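# Unfold a pallet collar and stack it on another

## Task

Unfold the collapsed pallet collar into its open rectangular shape, then set it down squarely and fully seated on the collar already sitting on the pallet.

## Robot and tools

Robots: four i2rt Big YAM arms, arm1 to arm4, each ending in a five-fingered right hand with a wrist camera. Base feet in the scene frame (metres; each foot looks along its own +x): arm1 x=-0.433 y=-0.870 z=+0.922 quat_wxyz=(+0.752, +0.000, -0.001, +0.660); arm2 x=+0.227 y=-0.876 z=+0.930 quat_wxyz=(+0.672, +0.008, +0.002, +0.740); arm3 x=+0.994 y=-0.058 z=+0.894 quat_wxyz=(+0.081, +0.000, +0.002, -0.997); arm4 x=-0.890 y=-0.161 z=+0.868 quat_wxyz=(+0.991, +0.001, +0.002, -0.136). Reach is roughly 1.07 m from the joint1 axis.

Frame: one scene frame in metres, origin on the floor, +z up. Printed hand poses are the hand point, 0.045 m ahead of the palm. In the hand's own axes, +z runs along straightened fingers, +y leaves the palm face, +x crosses the palm toward the little finger. Straight fingertips sit about 0.06-0.07 m beyond the point and 0.06 m behind it along -y. A wrist bracket on the little-finger side juts up to 0.10 m across the palm and can collide. With joints 1, 5, 6 at zero and the hand level and forward, the palm is down and thumb on the left; joint6 near -1.3 puts the wrist camera on top with an upright image.

move: one call carries one action. Arguments arm1..arm4 are separate objects, one per robot; omit a robot to leave it alone (it may still be driving toward an older goal). Inside each: joints is a dictionary of absolute targets by name. Arm joints in radians: joint1_rad -2.879..2.879 (yaw about foot, + counter-clockwise from above), joint2_rad 0..3.141 (shoulder, + lifts then swings forward), joint3_rad 0..3.019 (elbow, + opens), joint4_rad -1.692..1.57 (+ tips fingers up), joint5_rad -1.57..1.57 (+ toward arm's right), joint6_rad -2.094..2.094 (+ clockwise seen from behind hand). Hand keys, unitless -1..1: hand_little, hand_ring, hand_middle, hand_index, hand_thumb_bend (+1 straight/open, -1 curled/closed), hand_thumb_turn (+1 beside palm, -1 opposite the fingers), hand_force_limit (-1 about 0 N up to +1 = 10 N, 15 N for thumb motors), hand_speed (-0.96..1, full pace from +0.48). target is a list of seven numbers [x, y, z, qw, qx, qy, qz]: an absolute hand-point pose in the scene frame, reached by a straight-line path starting from the current hand_target; speed is its top rate in m/s (0.002-4.3, default 0.25; turning capped at twice that in rad/s). When target is used, joints may hold only the hand keys. min_time_s (0.1-8 s) sets the shortest duration of that robot's arm-joint motions. cameras is a list of names from arm1_cam_wrist..arm4_cam_wrist, cam_high, cam_low, or all; empty means none. A call with no arm parts just reports full state and all images.

All parts of an action start at once; hand paths finish together and stop after 10 s; an action lasts at most 15 s. Each control step clips the path pose to within 100 mm and 20 degrees of the measured hand (wider at higher speed). Hands lag, may drift off the line and overshoot, worst with a straightened arm; fast joint moves can swing up to about 30 degrees past. Joint-only moves run each joint at its own pace and can sweep wide.

wait: seconds 0-10, commands nothing, returns state. zoom_image: camera plus region [x0, y0, x1, y1] in image pixels from the top-left, at most 504 by 504, on the newest image of that camera. show_instructions: shows the reference page. finished_scene: optional scene 1; irreversible, and the collar must stay correct without help.

Results: the move line lists robots that got motion; "as last shown" marks untouched robots (statuses read "not commanded"). Statuses: done (within 1 cm and 2 degrees), off_target (resting short, possibly still pushing), time_out (a stop; on_its_own shows the held target), not_followed, "joint command not followed" or "pose unreachable" (a safety check withheld the arm; hand commands still run). Once a call is refused or hits a stop, later move/wait/finished_scene calls in the same reply are skipped. Joint velocities are rad/s, "within noise" when still. Joint torques follow arm joint order, positive toward larger angles; numbers 3 and 4 wrap at ±28 N m. hand_stopped_by gives six words for little, ring, middle, index, thumb_bend, thumb_turn: moving, target, force, stalled or fault. The *_load_n fields are fingertip forces in N, positive when forced open; a lost grip shows as load near 0.

Gripping: a finger motor starts only when its target changes by 0.002 or more, stops at the target or when closing load hits hand_force_limit, then locks. To grip tighter, raise the limit and send a more closed target than the reading; to release, send a more open one. Settings alone do not restart a stopped motor. Start values are force limit 0 and hand_speed -0.8; for a soft grip use hand_speed -0.94 or below. Thumb turned fully in front wraps objects about 0.035-0.065 m thick; handles down to about 0.025 m also work; thumb tip against index pad can pinch light items.

Avoid: any forceful contact between two robots (it can end the scene), including closing a hand on another robot's fingers; the safety check does not stop hand or camera contact. Arms keep pushing after a touch, so do not drive into fixed or heavy items. Do not drop the collar even a little, release it while moving, slam it, or knock anything off the work area or floor. Avoid overloading fingers. Long stretched holds or pushing at unreachable poses heat motors; at 85 °C a MOTOR HOT line appears, at 100 °C the arm goes limp for a while, after which keys marked limit_stop_at_motor_heat need resending. Loose objects may get brief nudges from outside.

Each tool is called after ">>>" as a command line: name --argument value for each argument, lists and objects as JSON in quotes; but a table of rows of numbers goes row by row, as --pt "numbers of a row", without its own name.

Reference images:

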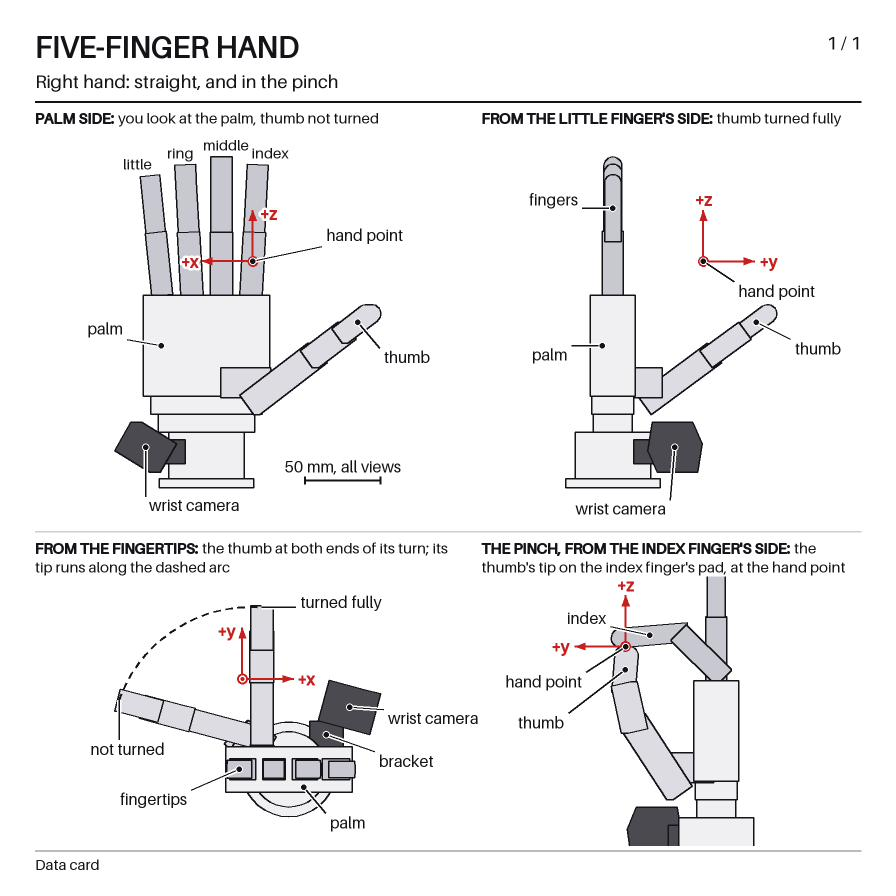

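## Session

>>> move --cameras '["all"]'

Scene clock: 0.00 s.
Joint torques (N m): no reading
Motor temperatures (°C): arm1=[30 32 35 28 32 29] | arm2=[28 35 29 30 30 28] | arm3=[31 37 30 26 26 31] | arm4=[31 29 30 27 30 29]
Heat: arm1: hottest joint3_rad 35 °C; arm2: hottest joint2_rad 35 °C; arm3: hottest joint2_rad 37 °C; arm4: hottest joint1_rad 31 °C.
Joint velocities: within noise
arm1.joint_positions: joint1_rad=-0.058 joint2_rad=+0.570 joint3_rad=+1.379 joint4_rad=-1.460 joint5_rad=-0.185 joint6_rad=-1.178 hand_little=+1.000 hand_ring=+1.000 hand_middle=+1.000 hand_index=+1.000 hand_thumb_turn=+1.000 hand_thumb_bend=+1.000 hand_force_limit=+0.000 hand_speed=-0.800
arm1.joint_status: not commanded
arm1.hand_stopped_by: target,target,target,target,target,target
arm1.little_load_n: 0.0
arm1.ring_load_n: 0.0
arm1.middle_load_n: 0.0
arm1.index_load_n: 0.0
arm1.thumb_bend_load_n: 0.0
arm1.thumb_turn_load_n: 0.0
arm1.hand: x=-0.3901 y=-0.6853 z=+1.3842 quat_wxyz=(-0.395, +0.765, +0.460, +0.215) (m; scene frame)
arm1.hand_target: x=-0.3901 y=-0.6852 z=+1.3933 quat_wxyz=(-0.403, +0.760, +0.458, +0.222) (m; scene frame)
arm1.hand_status: not commanded
arm2.joint_positions: joint1_rad=-0.324 joint2_rad=+0.644 joint3_rad=+1.412 joint4_rad=-1.187 joint5_rad=+0.154 joint6_rad=-1.433 hand_little=+1.000 hand_ring=+1.000 hand_middle=+1.000 hand_index=+1.000 hand_thumb_turn=+1.000 hand_thumb_bend=+1.000 hand_force_limit=+0.000 hand_speed=-0.800
arm2.joint_status: not commanded
arm2.hand_stopped_by: target,target,target,target,target,target
arm2.little_load_n: 0.0
arm2.ring_load_n: 0.0
arm2.middle_load_n: 0.0
arm2.index_load_n: 0.0
arm2.thumb_bend_load_n: 0.0
arm2.thumb_turn_load_n: 0.0
arm2.hand: x=+0.3755 y=-0.6521 z=+1.4670 quat_wxyz=(-0.325, +0.715, +0.435, +0.441) (m; scene frame)
arm2.hand_target: x=+0.3752 y=-0.6538 z=+1.4748 quat_wxyz=(-0.330, +0.711, +0.432, +0.446) (m; scene frame)
arm2.hand_status: not commanded
arm3.joint_positions: joint1_rad=-0.090 joint2_rad=+0.617 joint3_rad=+1.436 joint4_rad=-1.460 joint5_rad=+0.074 joint6_rad=-1.121 hand_little=+1.000 hand_ring=+1.000 hand_middle=+1.000 hand_index=+1.000 hand_thumb_turn=+1.000 hand_thumb_bend=+1.000 hand_force_limit=+0.000 hand_speed=-0.800
arm3.joint_status: not commanded
arm3.hand_stopped_by: target,target,target,target,target,target
arm3.little_load_n: 0.0
arm3.ring_load_n: 0.0
arm3.middle_load_n: 0.0
arm3.index_load_n: 0.0
arm3.thumb_bend_load_n: 0.0
arm3.thumb_turn_load_n: 0.0
arm3.hand: x=+0.7977 y=-0.0192 z=+1.3767 quat_wxyz=(+0.442, -0.183, -0.875, +0.082) (m; scene frame)
arm3.hand_target: x=+0.7984 y=-0.0192 z=+1.3839 quat_wxyz=(+0.450, -0.182, -0.870, +0.084) (m; scene frame)
arm3.hand_status: not commanded
arm4.joint_positions: joint1_rad=+0.105 joint2_rad=+0.601 joint3_rad=+1.448 joint4_rad=-1.391 joint5_rad=-0.203 joint6_rad=-1.434 hand_little=+1.000 hand_ring=+1.000 hand_middle=+1.000 hand_index=+1.000 hand_thumb_turn=+1.000 hand_thumb_bend=+1.000 hand_force_limit=+0.000 hand_speed=-0.800
arm4.joint_status: not commanded
arm4.hand_stopped_by: target,target,target,target,target,target
arm4.little_load_n: 0.0
arm4.ring_load_n: 0.0
arm4.middle_load_n: 0.0
arm4.index_load_n: 0.0
arm4.thumb_bend_load_n: 0.0
arm4.thumb_turn_load_n: 0.0
arm4.hand: x=-0.6780 y=-0.2130 z=+1.3782 quat_wxyz=(-0.081, +0.865, -0.083, +0.489) (m; scene frame)
arm4.hand_target: x=-0.6793 y=-0.2128 z=+1.3867 quat_wxyz=(-0.080, +0.860, -0.082, +0.497) (m; scene frame)
arm4.hand_status: not commanded
pictures: arm1_cam_wrist, arm2_cam_wrist, arm3_cam_wrist, arm4_cam_wrist, cam_high, cam_low

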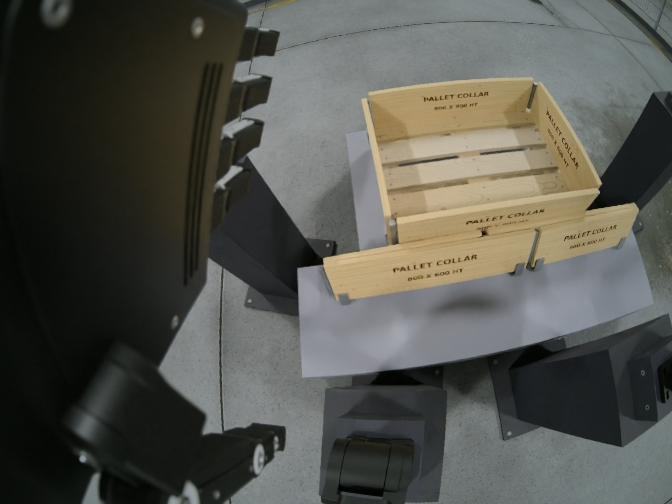

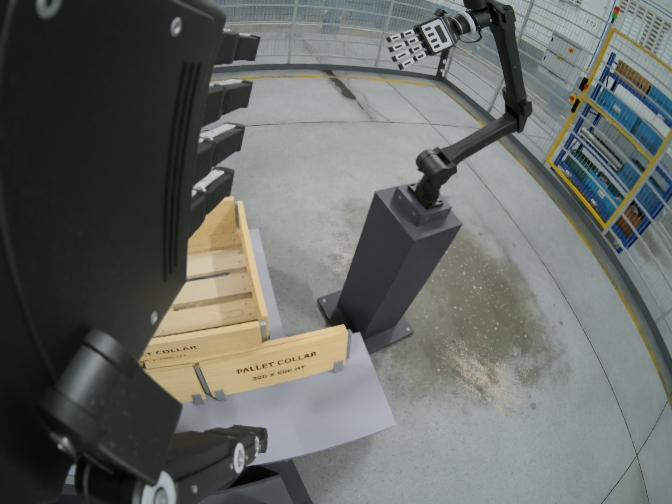

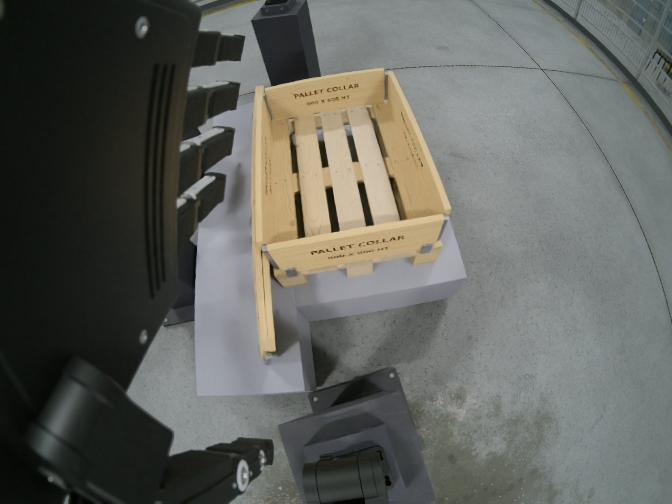

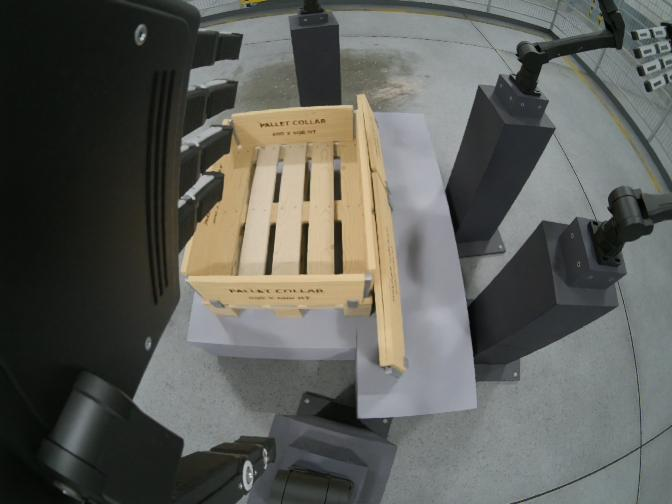

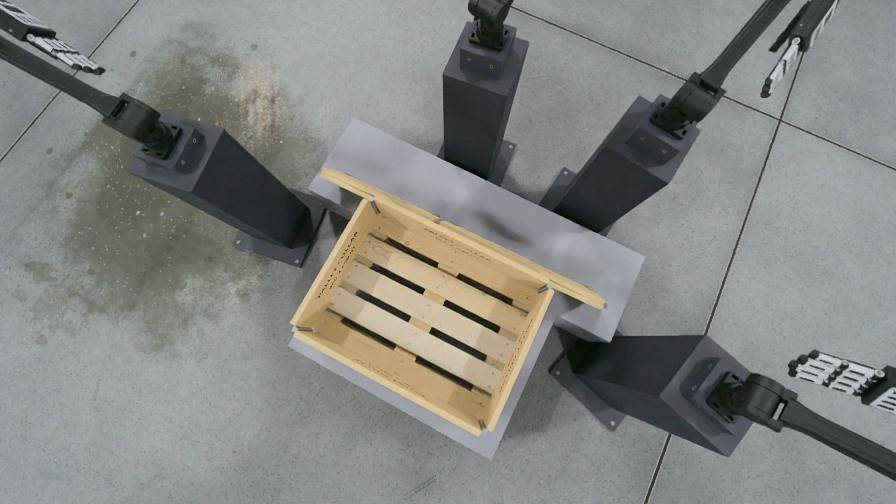

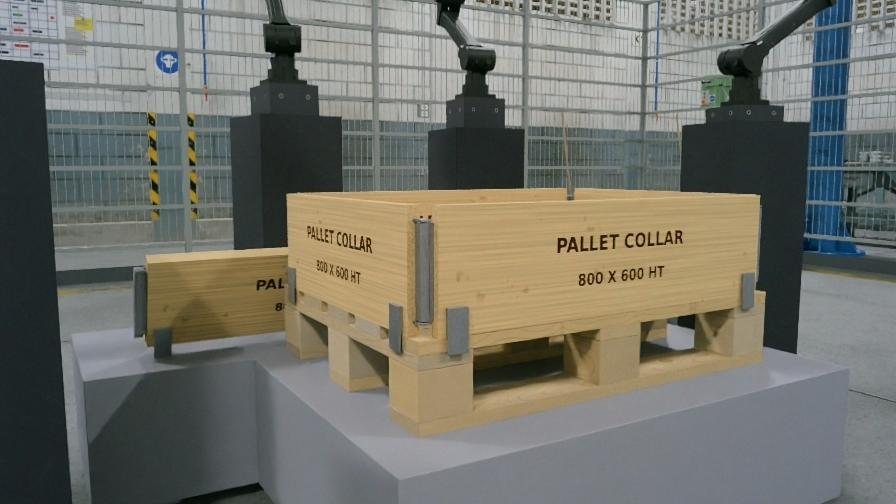

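>>> zoom_image --camera "cam_high" --region '[280, 100, 660, 470]'

>>> zoom_image --camera "arm1_cam_wrist" --region '[300, 60, 672, 390]'

>>> zoom_image --camera "cam_low" --region '[60, 160, 560, 460]'

>>> zoom_image --camera "arm4_cam_wrist" --region '[180, 80, 500, 420]'

>>> zoom_image --camera "arm3_cam_wrist" --region '[180, 60, 480, 400]'

Scaled by 1.326.

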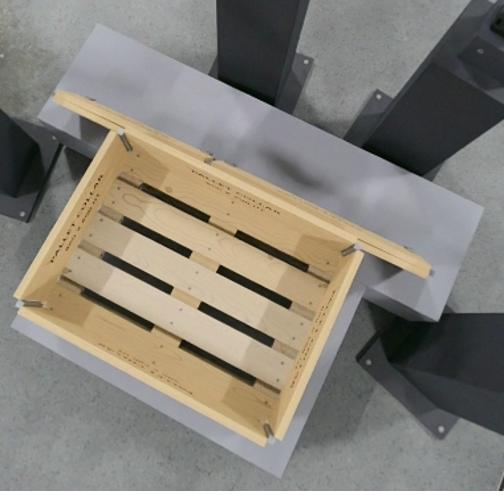

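Scaled by 1.355 from the camera's image (finer frame: 960x720).

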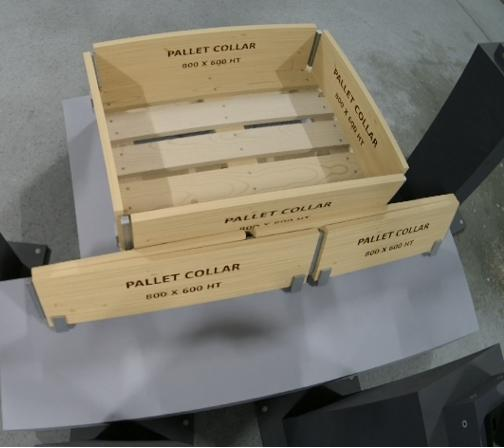

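Scaled by 1.008.

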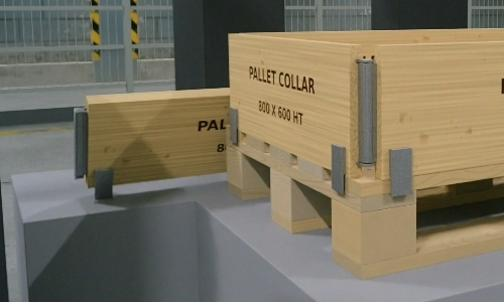

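Scaled by 1.482 from the camera's image (finer frame: 960x720).

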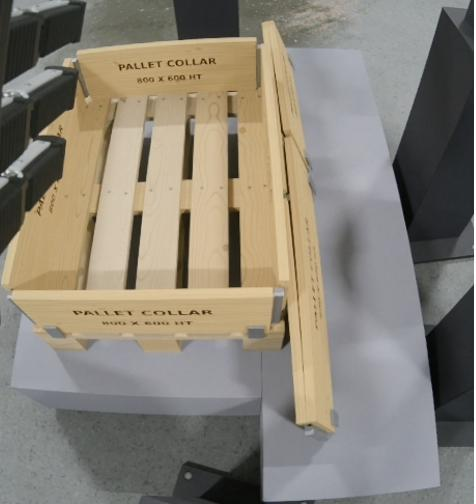

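Scaled by 1.482 from the camera's image (finer frame: 960x720).

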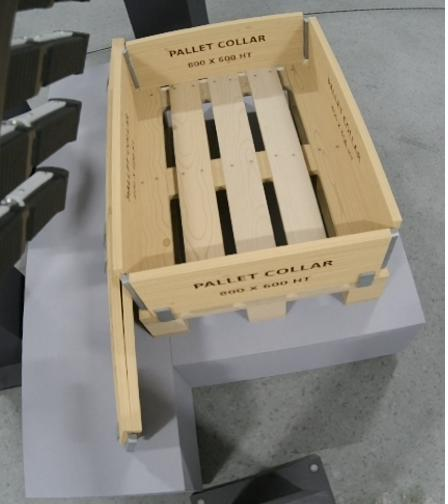

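>>> zoom_image --camera "cam_high" --region '[300, 150, 460, 250]'

>>> zoom_image --camera "cam_high" --region '[450, 200, 630, 330]'

>>> zoom_image --camera "arm3_cam_wrist" --region '[230, 220, 330, 370]'

>>> zoom_image --camera "arm4_cam_wrist" --region '[330, 80, 430, 400]'

>>> zoom_image --camera "cam_low" --region '[120, 200, 320, 400]'

>>> zoom_image --camera "arm1_cam_wrist" --region '[450, 180, 650, 300]'

Scaled by 3.150.

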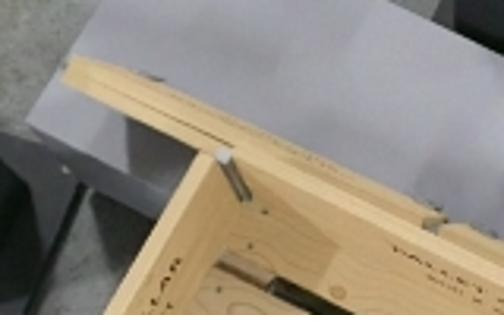

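Scaled by 2.800.

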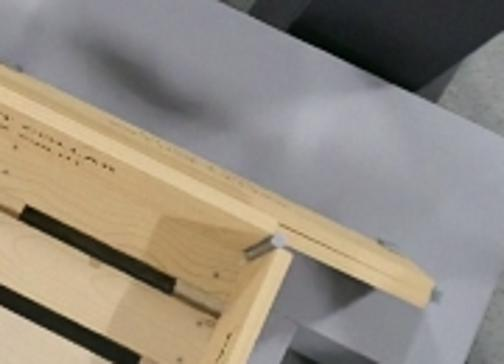

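Scaled by 3.360 from the camera's image (finer frame: 960x720).

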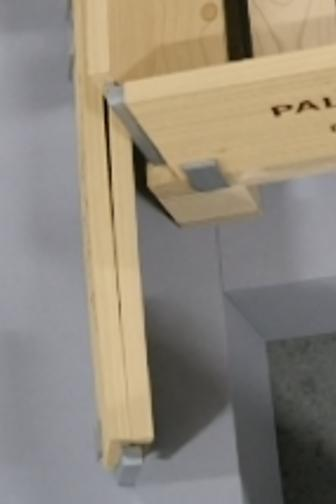

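Scaled by 1.575 from the camera's image (finer frame: 960x720).

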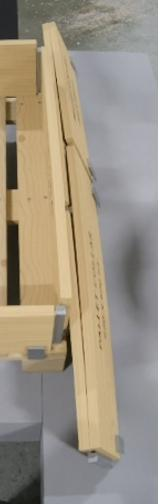

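Scaled by 2.520.

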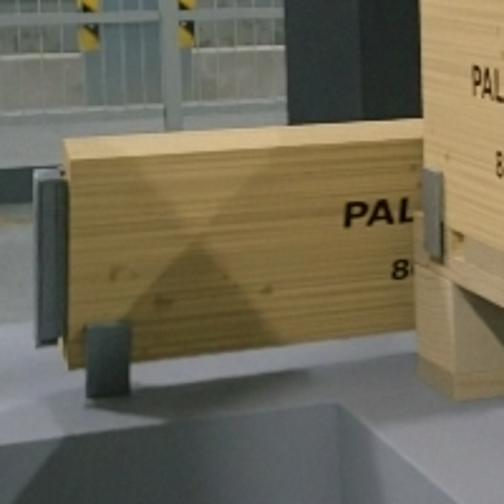

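Scaled by 2.520 from the camera's image (finer frame: 960x720).

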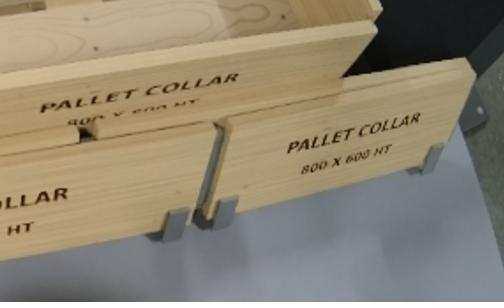

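>>> move --arm1 '{"target": [-0.15, -0.45, 0.80, 0.3827, -0.9239, 0, 0], "speed": 0.25}' --arm2 '{"target": [0.35, -0.45, 0.80, 0.3827, -0.9239, 0, 0], "speed": 0.25}' --cameras '["all"]'

Scene clock: 83.10 s.
Joint torques (N m): arm1=[-1.85 -11.81 6.78 1.42 -0.41 -0.04] | arm2=[-0.26 -12.75 5.29 2.81 -0.27 0.11] | arm3=[0.26 3.37 7.39 2.02 0.09 0.02] | arm4=[-1.38 1.61 8.62 1.69 -0.06 0.01]
Motor temperatures (°C): arm1=[30 31 39 28 31 29] | arm2=[28 35 33 30 29 28] | arm3=[31 36 36 27 26 31] | arm4=[30 29 35 27 30 28]
Heat: arm1: hottest joint3_rad 39 °C; arm2: hottest joint2_rad 35 °C; arm3: hottest joint2_rad 36 °C; arm4: hottest joint3_rad 35 °C.
move: arm1 off_target; arm2 off_target
Joint velocities: within noise
arm1.joint_positions: joint1_rad=-0.623 joint2_rad=+1.965 joint3_rad=+0.854 joint4_rad=+0.112 joint5_rad=-0.511 joint6_rad=-0.614 hand_little=+1.000 hand_ring=+1.000 hand_middle=+1.000 hand_index=+1.000 hand_thumb_turn=+1.000 hand_thumb_bend=+1.000 hand_force_limit=+0.000 hand_speed=-0.800
arm1.joint_status: not commanded
arm1.hand_stopped_by: target,target,target,target,target,target
arm1.little_load_n: 0.0
arm1.ring_load_n: 0.0
arm1.middle_load_n: 0.0
arm1.index_load_n: 0.0
arm1.thumb_bend_load_n: 0.0
arm1.thumb_turn_load_n: 0.0
arm1.hand: x=-0.1688 y=-0.4621 z=+0.7893 quat_wxyz=(-0.365, +0.931, +0.007, -0.015)
arm1.hand_target: x=-0.1502 y=-0.4506 z=+0.8005 quat_wxyz=(-0.383, +0.924, +0.000, +0.000)
arm1.hand_status: off_target (0.025 m and 2.9 deg from the pose sent, 0.674 m and 61.7 deg at the start)
arm2.joint_positions: joint1_rad=-0.519 joint2_rad=+1.879 joint3_rad=+0.593 joint4_rad=+0.417 joint5_rad=-0.286 joint6_rad=-0.334 hand_little=+1.000 hand_ring=+1.000 hand_middle=+1.000 hand_index=+1.000 hand_thumb_turn=+1.000 hand_thumb_bend=+1.000 hand_force_limit=+0.000 hand_speed=-0.800
arm2.joint_status: not commanded
arm2.hand_stopped_by: target,target,target,target,target,target
arm2.little_load_n: 0.0
arm2.ring_load_n: 0.0
arm2.middle_load_n: -0.5
arm2.index_load_n: 0.0
arm2.thumb_bend_load_n: 0.0
arm2.thumb_turn_load_n: 0.0
arm2.hand: x=+0.3418 y=-0.4621 z=+0.7960 quat_wxyz=(-0.370, +0.929, +0.005, -0.005)
arm2.hand_target: x=+0.3499 y=-0.4503 z=+0.8003 quat_wxyz=(-0.383, +0.924, +0.000, +0.000)
arm2.hand_status: off_target (0.015 m and 1.8 deg from the pose sent, 0.697 m and 76.6 deg at the start)
arm3, arm4: as last shown
pictures: arm1_cam_wrist, arm2_cam_wrist, arm3_cam_wrist, arm4_cam_wrist, cam_high, cam_low
arm1_cam_wrist: T_world_to_cam=[[0.26298, -0.6847, -0.67972, 0.26792], [-0.82039, -0.52946, 0.21595, -0.54778], [-0.50775, 0.50085, -0.70096, 0.81526]] pos_world=[-0.1059, -0.5149, 0.87187]
arm2_cam_wrist: T_world_to_cam=[[0.29262, -0.69726, -0.65437, 0.09601], [-0.83914, -0.51537, 0.17391, -0.08578], [-0.4585, 0.49822, -0.7359, 1.09133]] pos_world=[0.4003, -0.52099, 0.88085]

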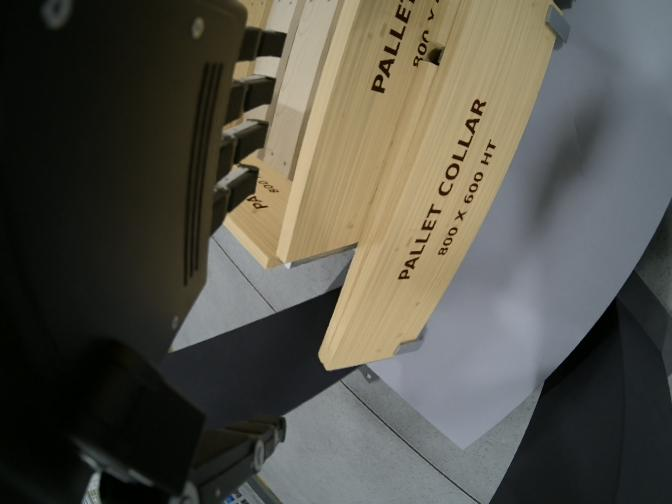

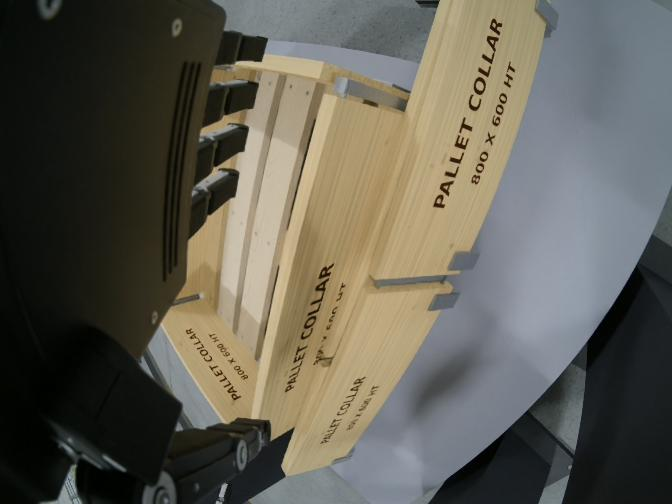

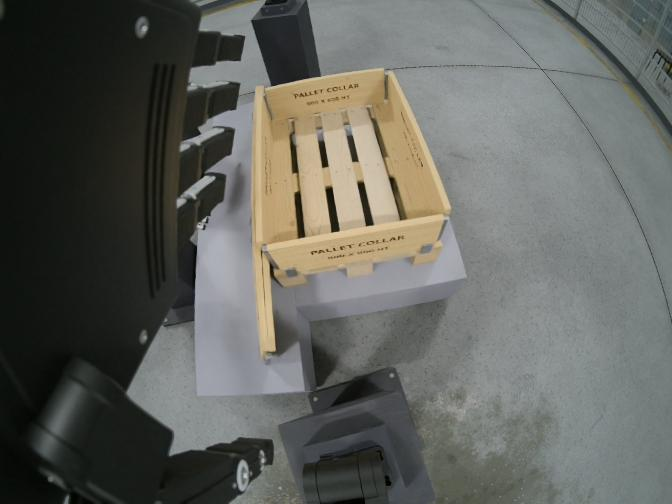

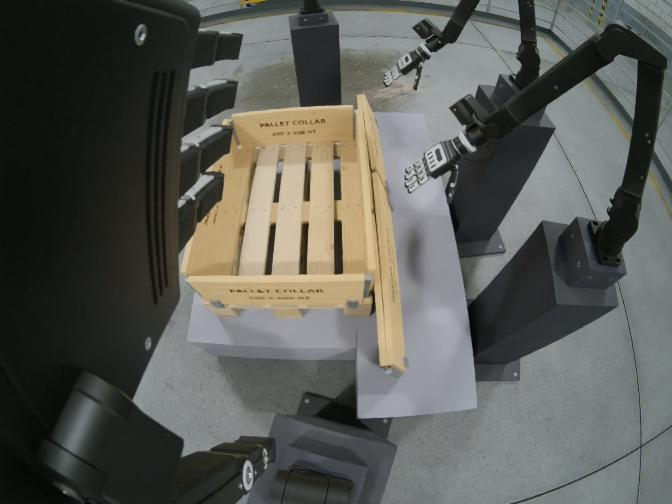

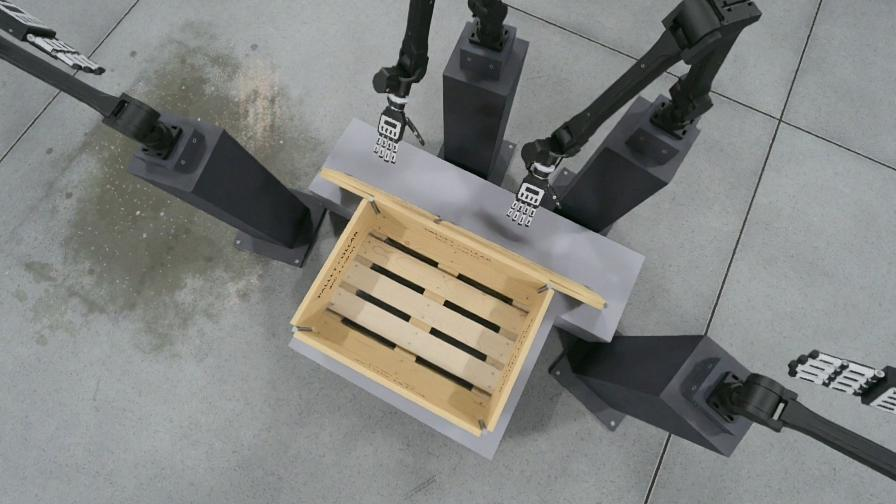

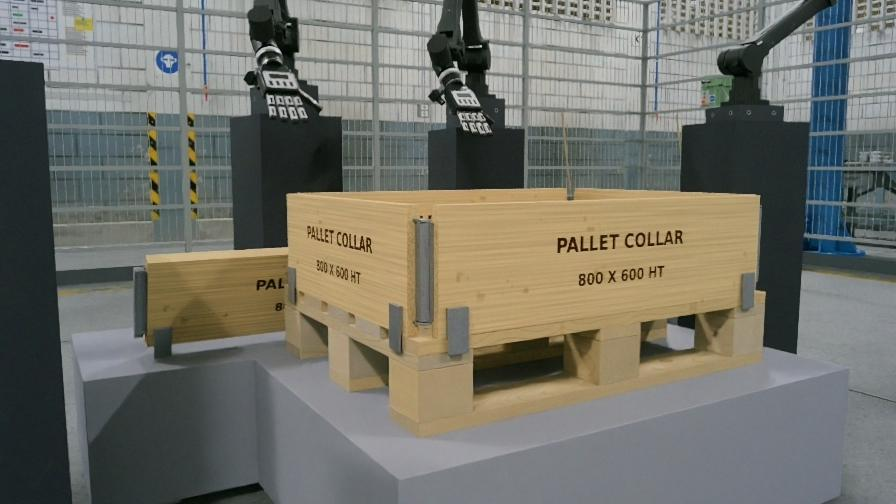

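>>> zoom_image --camera "arm2_cam_wrist" --region '[280, 0, 600, 480]'

>>> zoom_image --camera "arm1_cam_wrist" --region '[300, 0, 600, 400]'

>>> zoom_image --camera "arm2_cam_wrist" --region '[340, 200, 500, 340]'

Scaled by 1.050 from the camera's image (finer frame: 960x720).

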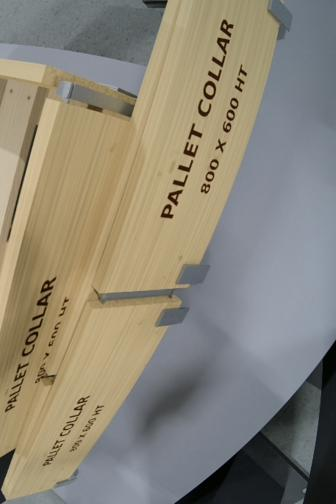

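Scaled by 1.260 from the camera's image (finer frame: 960x720).

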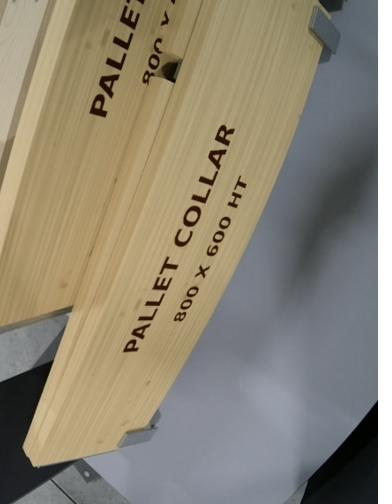

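Scaled by 3.150 from the camera's image (finer frame: 960x720).

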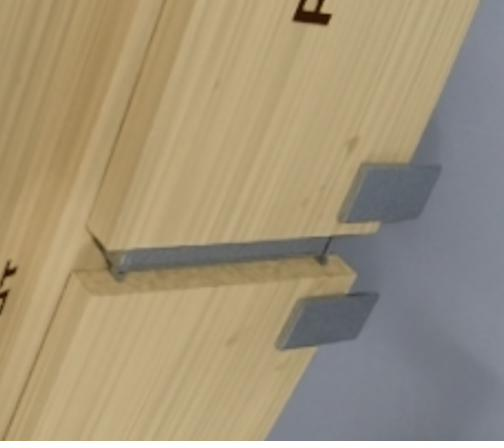

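>>> move --arm3 '{"target": [0.68, -0.31, 0.76, 0.442, -0.183, -0.875, 0.082], "speed": 0.25}' --arm4 '{"target": [-0.64, -0.33, 0.76, -0.081, 0.865, -0.083, 0.489], "speed": 0.25}' --cameras '["arm3_cam_wrist", "arm4_cam_wrist"]'

>>> zoom_image --camera "arm3_cam_wrist" --region '[230, 0, 530, 504]'

>>> zoom_image --camera "arm4_cam_wrist" --region '[230, 0, 530, 504]'

Scene clock: 111.93 s.
Joint torques (N m): arm1=[-1.85 -11.87 6.8 1.42 -0.41 -0.07] | arm2=[0.03 -13.16 5.23 2.95 -0.29 0.12] | arm3=[0.38 -7.82 3.43 1.85 0.59 0.05] | arm4=[-0.5 0.26 9.98 0.76 -0.49 0.03]
Motor temperatures (°C): arm1=[30 34 39 28 31 29] | arm2=[28 35 32 30 29 28] | arm3=[31 36 36 27 26 31] | arm4=[30 29 35 27 30 28]
Heat: arm1: hottest joint3_rad 39 °C; arm2: hottest joint2_rad 35 °C; arm3: hottest joint2_rad 36 °C; arm4: hottest joint3_rad 35 °C.
move: arm3 off_target; arm4 not_followed
Joint velocities: within noise
arm1, arm2: as last shown
arm2.middle_load_n: 0.0
arm2.hand: x=+0.3418 y=-0.4621 z=+0.7960 quat_wxyz=(-0.370, +0.929, +0.005, -0.006)
arm3.joint_positions: joint1_rad=+0.841 joint2_rad=+1.940 joint3_rad=+0.590 joint4_rad=+0.366 joint5_rad=+0.754 joint6_rad=-0.402 hand_little=+1.000 hand_ring=+1.000 hand_middle=+1.000 hand_index=+1.000 hand_thumb_turn=+1.000 hand_thumb_bend=+1.000 hand_force_limit=+0.000 hand_speed=-0.800
arm3.joint_status: not commanded
arm3.hand_stopped_by: target,target,target,target,target,target
arm3.little_load_n: 0.0
arm3.ring_load_n: 0.0
arm3.middle_load_n: 0.0
arm3.index_load_n: 0.0
arm3.thumb_bend_load_n: 0.0
arm3.thumb_turn_load_n: 0.0
arm3.hand: x=+0.6850 y=-0.3005 z=+0.7599 quat_wxyz=(+0.438, -0.179, -0.878, +0.072)
arm3.hand_target: x=+0.6802 y=-0.3098 z=+0.7602 quat_wxyz=(+0.442, -0.183, -0.875, +0.082)
arm3.hand_status: off_target (0.011 m and 1.4 deg from the pose sent, 0.692 m and 0.1 deg at the start)
arm4.joint_positions: joint1_rad=-0.623 joint2_rad=+0.503 joint3_rad=+0.049 joint4_rad=-0.354 joint5_rad=-0.779 joint6_rad=-1.912 hand_little=+1.000 hand_ring=+1.000 hand_middle=+1.000 hand_index=+1.000 hand_thumb_turn=+1.000 hand_thumb_bend=+1.000 hand_force_limit=+0.000 hand_speed=-0.800
arm4.joint_status: not commanded
arm4.hand_stopped_by: target,target,target,target,target,target
arm4.little_load_n: 0.0
arm4.ring_load_n: 0.0
arm4.middle_load_n: 0.0
arm4.index_load_n: 0.0
arm4.thumb_bend_load_n: 0.0
arm4.thumb_turn_load_n: 0.0
arm4.on_its_own: joint1_rad is held at -0.614, not at its first target +0.105; joint3_rad is held at +0.064, not at its first target +1.464; joint4_rad is held at -0.364, not at its first target -1.387; joint5_rad is held at -0.779, not at its first target -0.203; joint6_rad is held at -1.906, not at its first target -1.434
arm4.hand: x=-0.6722 y=-0.2920 z=+0.8785 quat_wxyz=(-0.088, +0.865, -0.100, +0.484)
arm4.hand_target: x=-0.6691 y=-0.2924 z=+0.8843 quat_wxyz=(-0.089, +0.865, -0.097, +0.485)
arm4.hand_status: not_followed (0.129 m and 2.2 deg from the pose sent, 0.630 m and 0.0 deg at the start; pose on its path clipped on 26 of 107 steps; a joint's target at an end of its range on 32 of 107 steps)
pose unreachable (arm4 arm): on one or more control steps of this call this arm could not follow its commanded pose, so it was not sent that pose on those steps. On the call's last step it was still not sent that pose. It may still have moved: this result reports where it is.
cause: moving toward the commanded pose would bring two parts of the arm too close to each other.
arm3_cam_wrist: T_world_to_cam=[[0.11737, 0.98849, -0.09547, 0.28692], [0.90343, -0.1462, -0.40304, -0.35205], [-0.41235, -0.03895, -0.91019, 1.07425]] pos_world=[0.72735, -0.29325, 0.86328]
arm4_cam_wrist: T_world_to_cam=[[0.00333, -0.99907, -0.04303, -0.25366], [-0.87247, 0.01812, -0.48833, -0.14806], [0.48866, 0.03917, -0.8716, 1.21948]] pos_world=[-0.72424, -0.2985, 0.97968]

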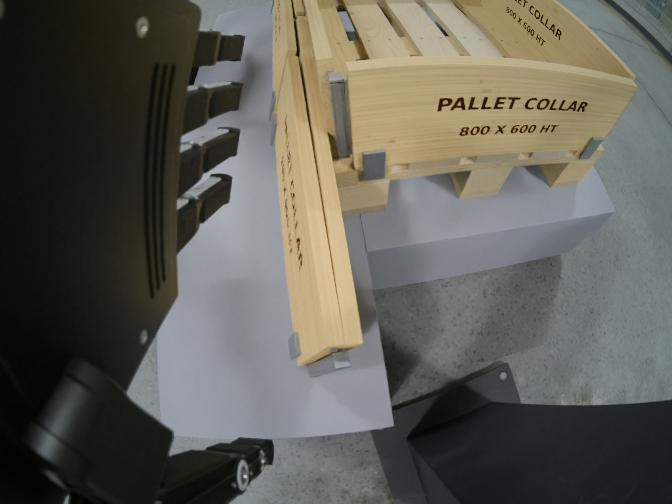

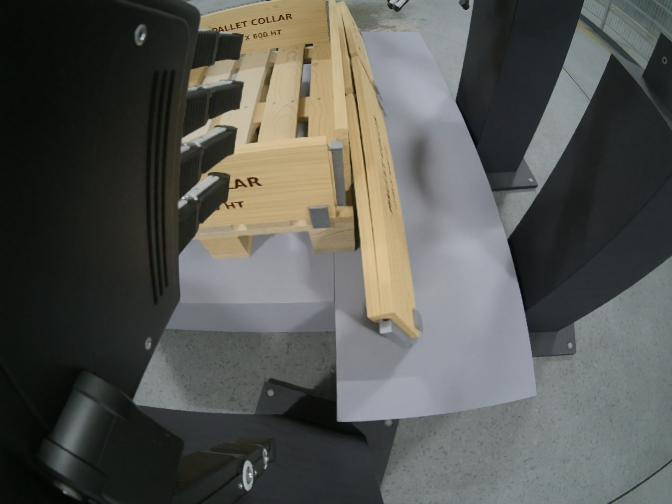

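Scaled by 1.000.

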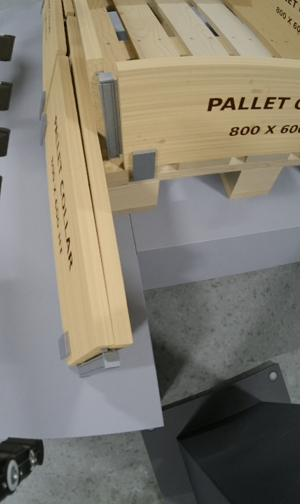

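Scaled by 1.000.

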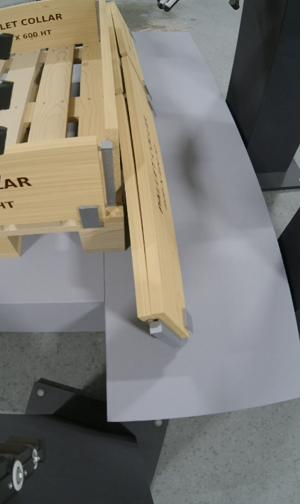

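>>> zoom_image --camera "arm3_cam_wrist" --region '[260, 270, 380, 390]'

>>> zoom_image --camera "arm4_cam_wrist" --region '[330, 250, 450, 370]'

>>> zoom_image --camera "arm3_cam_wrist" --region '[260, 30, 380, 180]'

>>> zoom_image --camera "arm4_cam_wrist" --region '[320, 20, 430, 170]'

Scaled by 4.200 from the camera's image (finer frame: 960x720).

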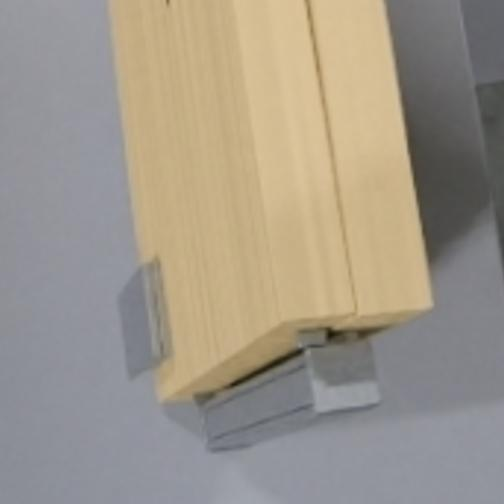

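Scaled by 4.200 from the camera's image (finer frame: 960x720).

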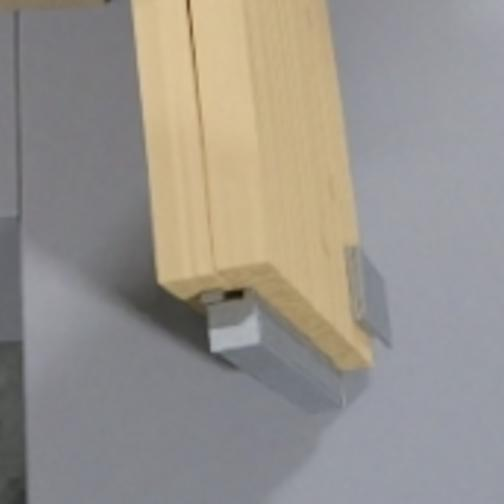

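Scaled by 3.360 from the camera's image (finer frame: 960x720).

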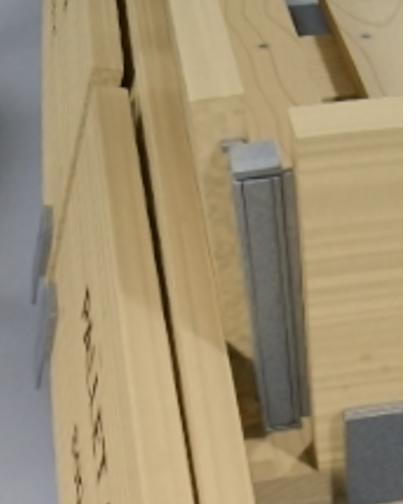

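Scaled by 3.360 from the camera's image (finer frame: 960x720).

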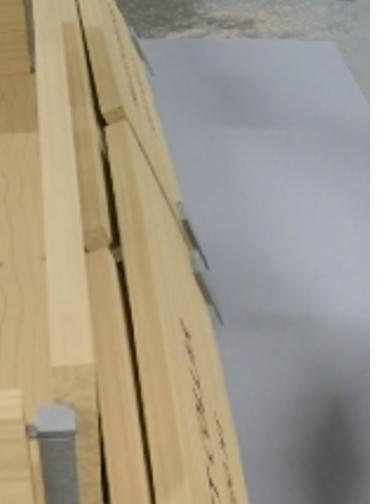

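>>> move --arm1 '{"target": [-0.10, -0.43, 0.66, 0.0872, -0.9962, 0, 0], "speed": 0.2, "joints": {"hand_little": -1, "hand_ring": -1, "hand_middle": -1, "hand_speed": 0}}' --arm4 '{"target": [-0.66, -0.25, 1.1, -0.081, 0.865, -0.083, 0.489], "speed": 0.25}' --arm3 '{"target": [0.75, -0.1, 1.0, 0.442, -0.183, -0.875, 0.082], "speed": 0.25}' --cameras '["arm1_cam_wrist", "arm2_cam_wrist", "cam_high"]'

Scene clock: 151.80 s.
Joint torques (N m): arm1=[0.32 -15.85 7.31 -0.4 0.03 -0.32] | arm2=[0.56 -12.75 5.41 2.92 -0.3 0.11] | arm3=[0.32 1.61 11.49 1.29 0.27 -0.07] | arm4=[-0.15 2.43 13.31 1.1 -0.2 0.14]
Motor temperatures (°C): arm1=[30 35 39 28 31 29] | arm2=[28 35 32 30 29 28] | arm3=[31 37 33 27 26 30] | arm4=[30 29 36 27 30 28]
Heat: arm1: hottest joint3_rad 39 °C; arm2: hottest joint2_rad 35 °C; arm3: hottest joint2_rad 37 °C; arm4: hottest joint3_rad 36 °C.
move: arm1 off_target; arm3 off_target; arm4 off_target
Joint velocities: within noise
arm1.joint_positions: joint1_rad=-0.546 joint2_rad=+2.439 joint3_rad=+1.474 joint4_rad=-0.478 joint5_rad=-0.110 joint6_rad=-0.642 hand_little=-1.000 hand_ring=-1.000 hand_middle=-1.000 hand_index=+1.000 hand_thumb_turn=+1.000 hand_thumb_bend=+1.000 hand_force_limit=+0.000 hand_speed=+0.000
arm1.joint_status: all done
arm1.hand_stopped_by: target,target,target,target,target,target
arm1.little_load_n: 0.0
arm1.ring_load_n: 0.0
arm1.middle_load_n: 0.0
arm1.index_load_n: 0.0
arm1.thumb_bend_load_n: -0.5
arm1.thumb_turn_load_n: 0.0
arm1.hand: x=-0.1018 y=-0.4421 z=+0.6571 quat_wxyz=(-0.084, +0.996, -0.014, -0.004)
arm1.hand_target: x=-0.1002 y=-0.4300 z=+0.6602 quat_wxyz=(-0.087, +0.996, +0.000, +0.000)
arm1.hand_status: off_target (0.013 m and 1.7 deg from the pose sent, 0.150 m and 32.9 deg at the start)
arm2: as last shown
arm3.joint_positions: joint1_rad=+0.466 joint2_rad=+0.482 joint3_rad=+0.294 joint4_rad=-0.609 joint5_rad=+0.508 joint6_rad=-0.741 hand_little=+1.000 hand_ring=+1.000 hand_middle=+1.000 hand_index=+1.000 hand_thumb_turn=+1.000 hand_thumb_bend=+1.000 hand_force_limit=+0.000 hand_speed=-0.800
arm3.joint_status: not commanded
arm3.hand_stopped_by: target,target,target,target,target,target
arm3.little_load_n: 0.0
arm3.ring_load_n: 0.0
arm3.middle_load_n: 0.0
arm3.index_load_n: 0.0
arm3.thumb_bend_load_n: 0.0
arm3.thumb_turn_load_n: 0.0
arm3.hand: x=+0.7585 y=-0.0930 z=+0.9754 quat_wxyz=(+0.428, -0.184, -0.882, +0.068)
arm3.hand_target: x=+0.7498 y=-0.0995 z=+0.9992 quat_wxyz=(+0.442, -0.183, -0.875, +0.082)
arm3.hand_status: off_target (0.027 m and 2.4 deg from the pose sent, 0.320 m and 1.4 deg at the start)
arm4.joint_positions: joint1_rad=-0.269 joint2_rad=+0.249 joint3_rad=+0.530 joint4_rad=-0.930 joint5_rad=-0.512 joint6_rad=-1.663 hand_little=+1.000 hand_ring=+1.000 hand_middle=+1.000 hand_index=+1.000 hand_thumb_turn=+1.000 hand_thumb_bend=+1.000 hand_force_limit=+0.000 hand_speed=-0.800
arm4.joint_status: not commanded
arm4.hand_stopped_by: target,target,target,target,target,target
arm4.little_load_n: 0.0
arm4.ring_load_n: 0.0
arm4.middle_load_n: 0.0
arm4.index_load_n: 0.0
arm4.thumb_bend_load_n: 0.0
arm4.thumb_turn_load_n: 0.0
arm4.hand: x=-0.6621 y=-0.2513 z=+1.0766 quat_wxyz=(-0.082, +0.870, -0.084, +0.478)
arm4.hand_target: x=-0.6601 y=-0.2500 z=+1.0995 quat_wxyz=(-0.081, +0.865, -0.083, +0.489)
arm4.hand_status: off_target (0.024 m and 1.4 deg from the pose sent, 0.226 m and 2.1 deg at the start)
arm1_cam_wrist: T_world_to_cam=[[0.23494, -0.95364, -0.18807, -0.27069], [-0.84113, -0.29643, 0.45236, -0.50821], [-0.48714, 0.05192, -0.87178, 0.6624]] pos_world=[-0.04119, -0.44318, 0.75645]
arm2_cam_wrist: T_world_to_cam=[[0.29224, -0.69728, -0.65452, 0.09627], [-0.83925, -0.51513, 0.17405, -0.08574], [-0.45853, 0.49844, -0.73574, 1.09131]] pos_world=[0.4003, -0.52099, 0.88085]

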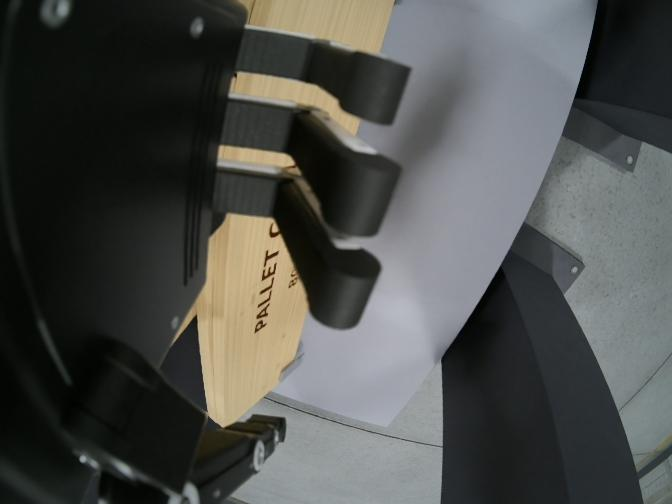

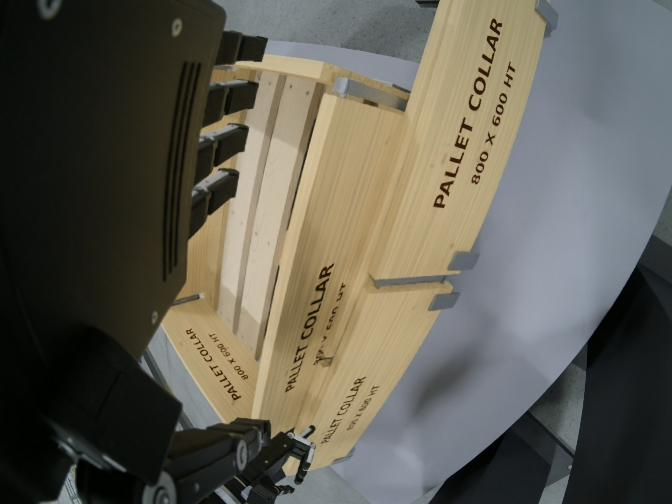

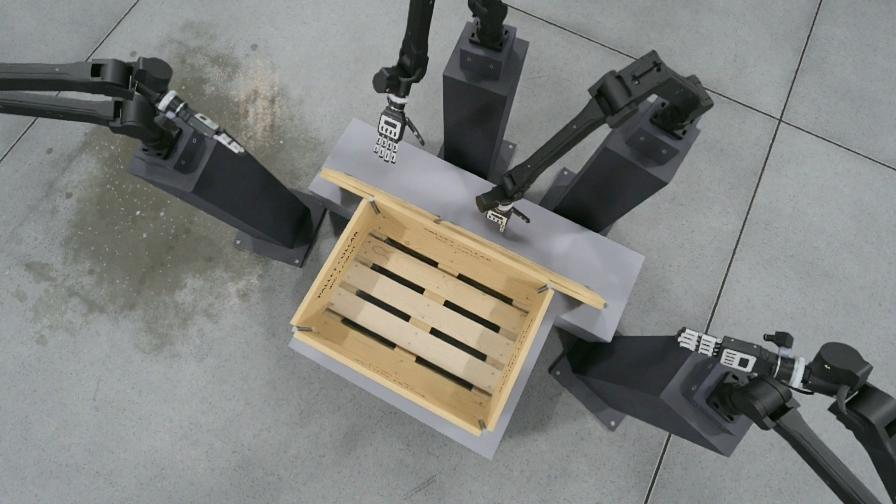

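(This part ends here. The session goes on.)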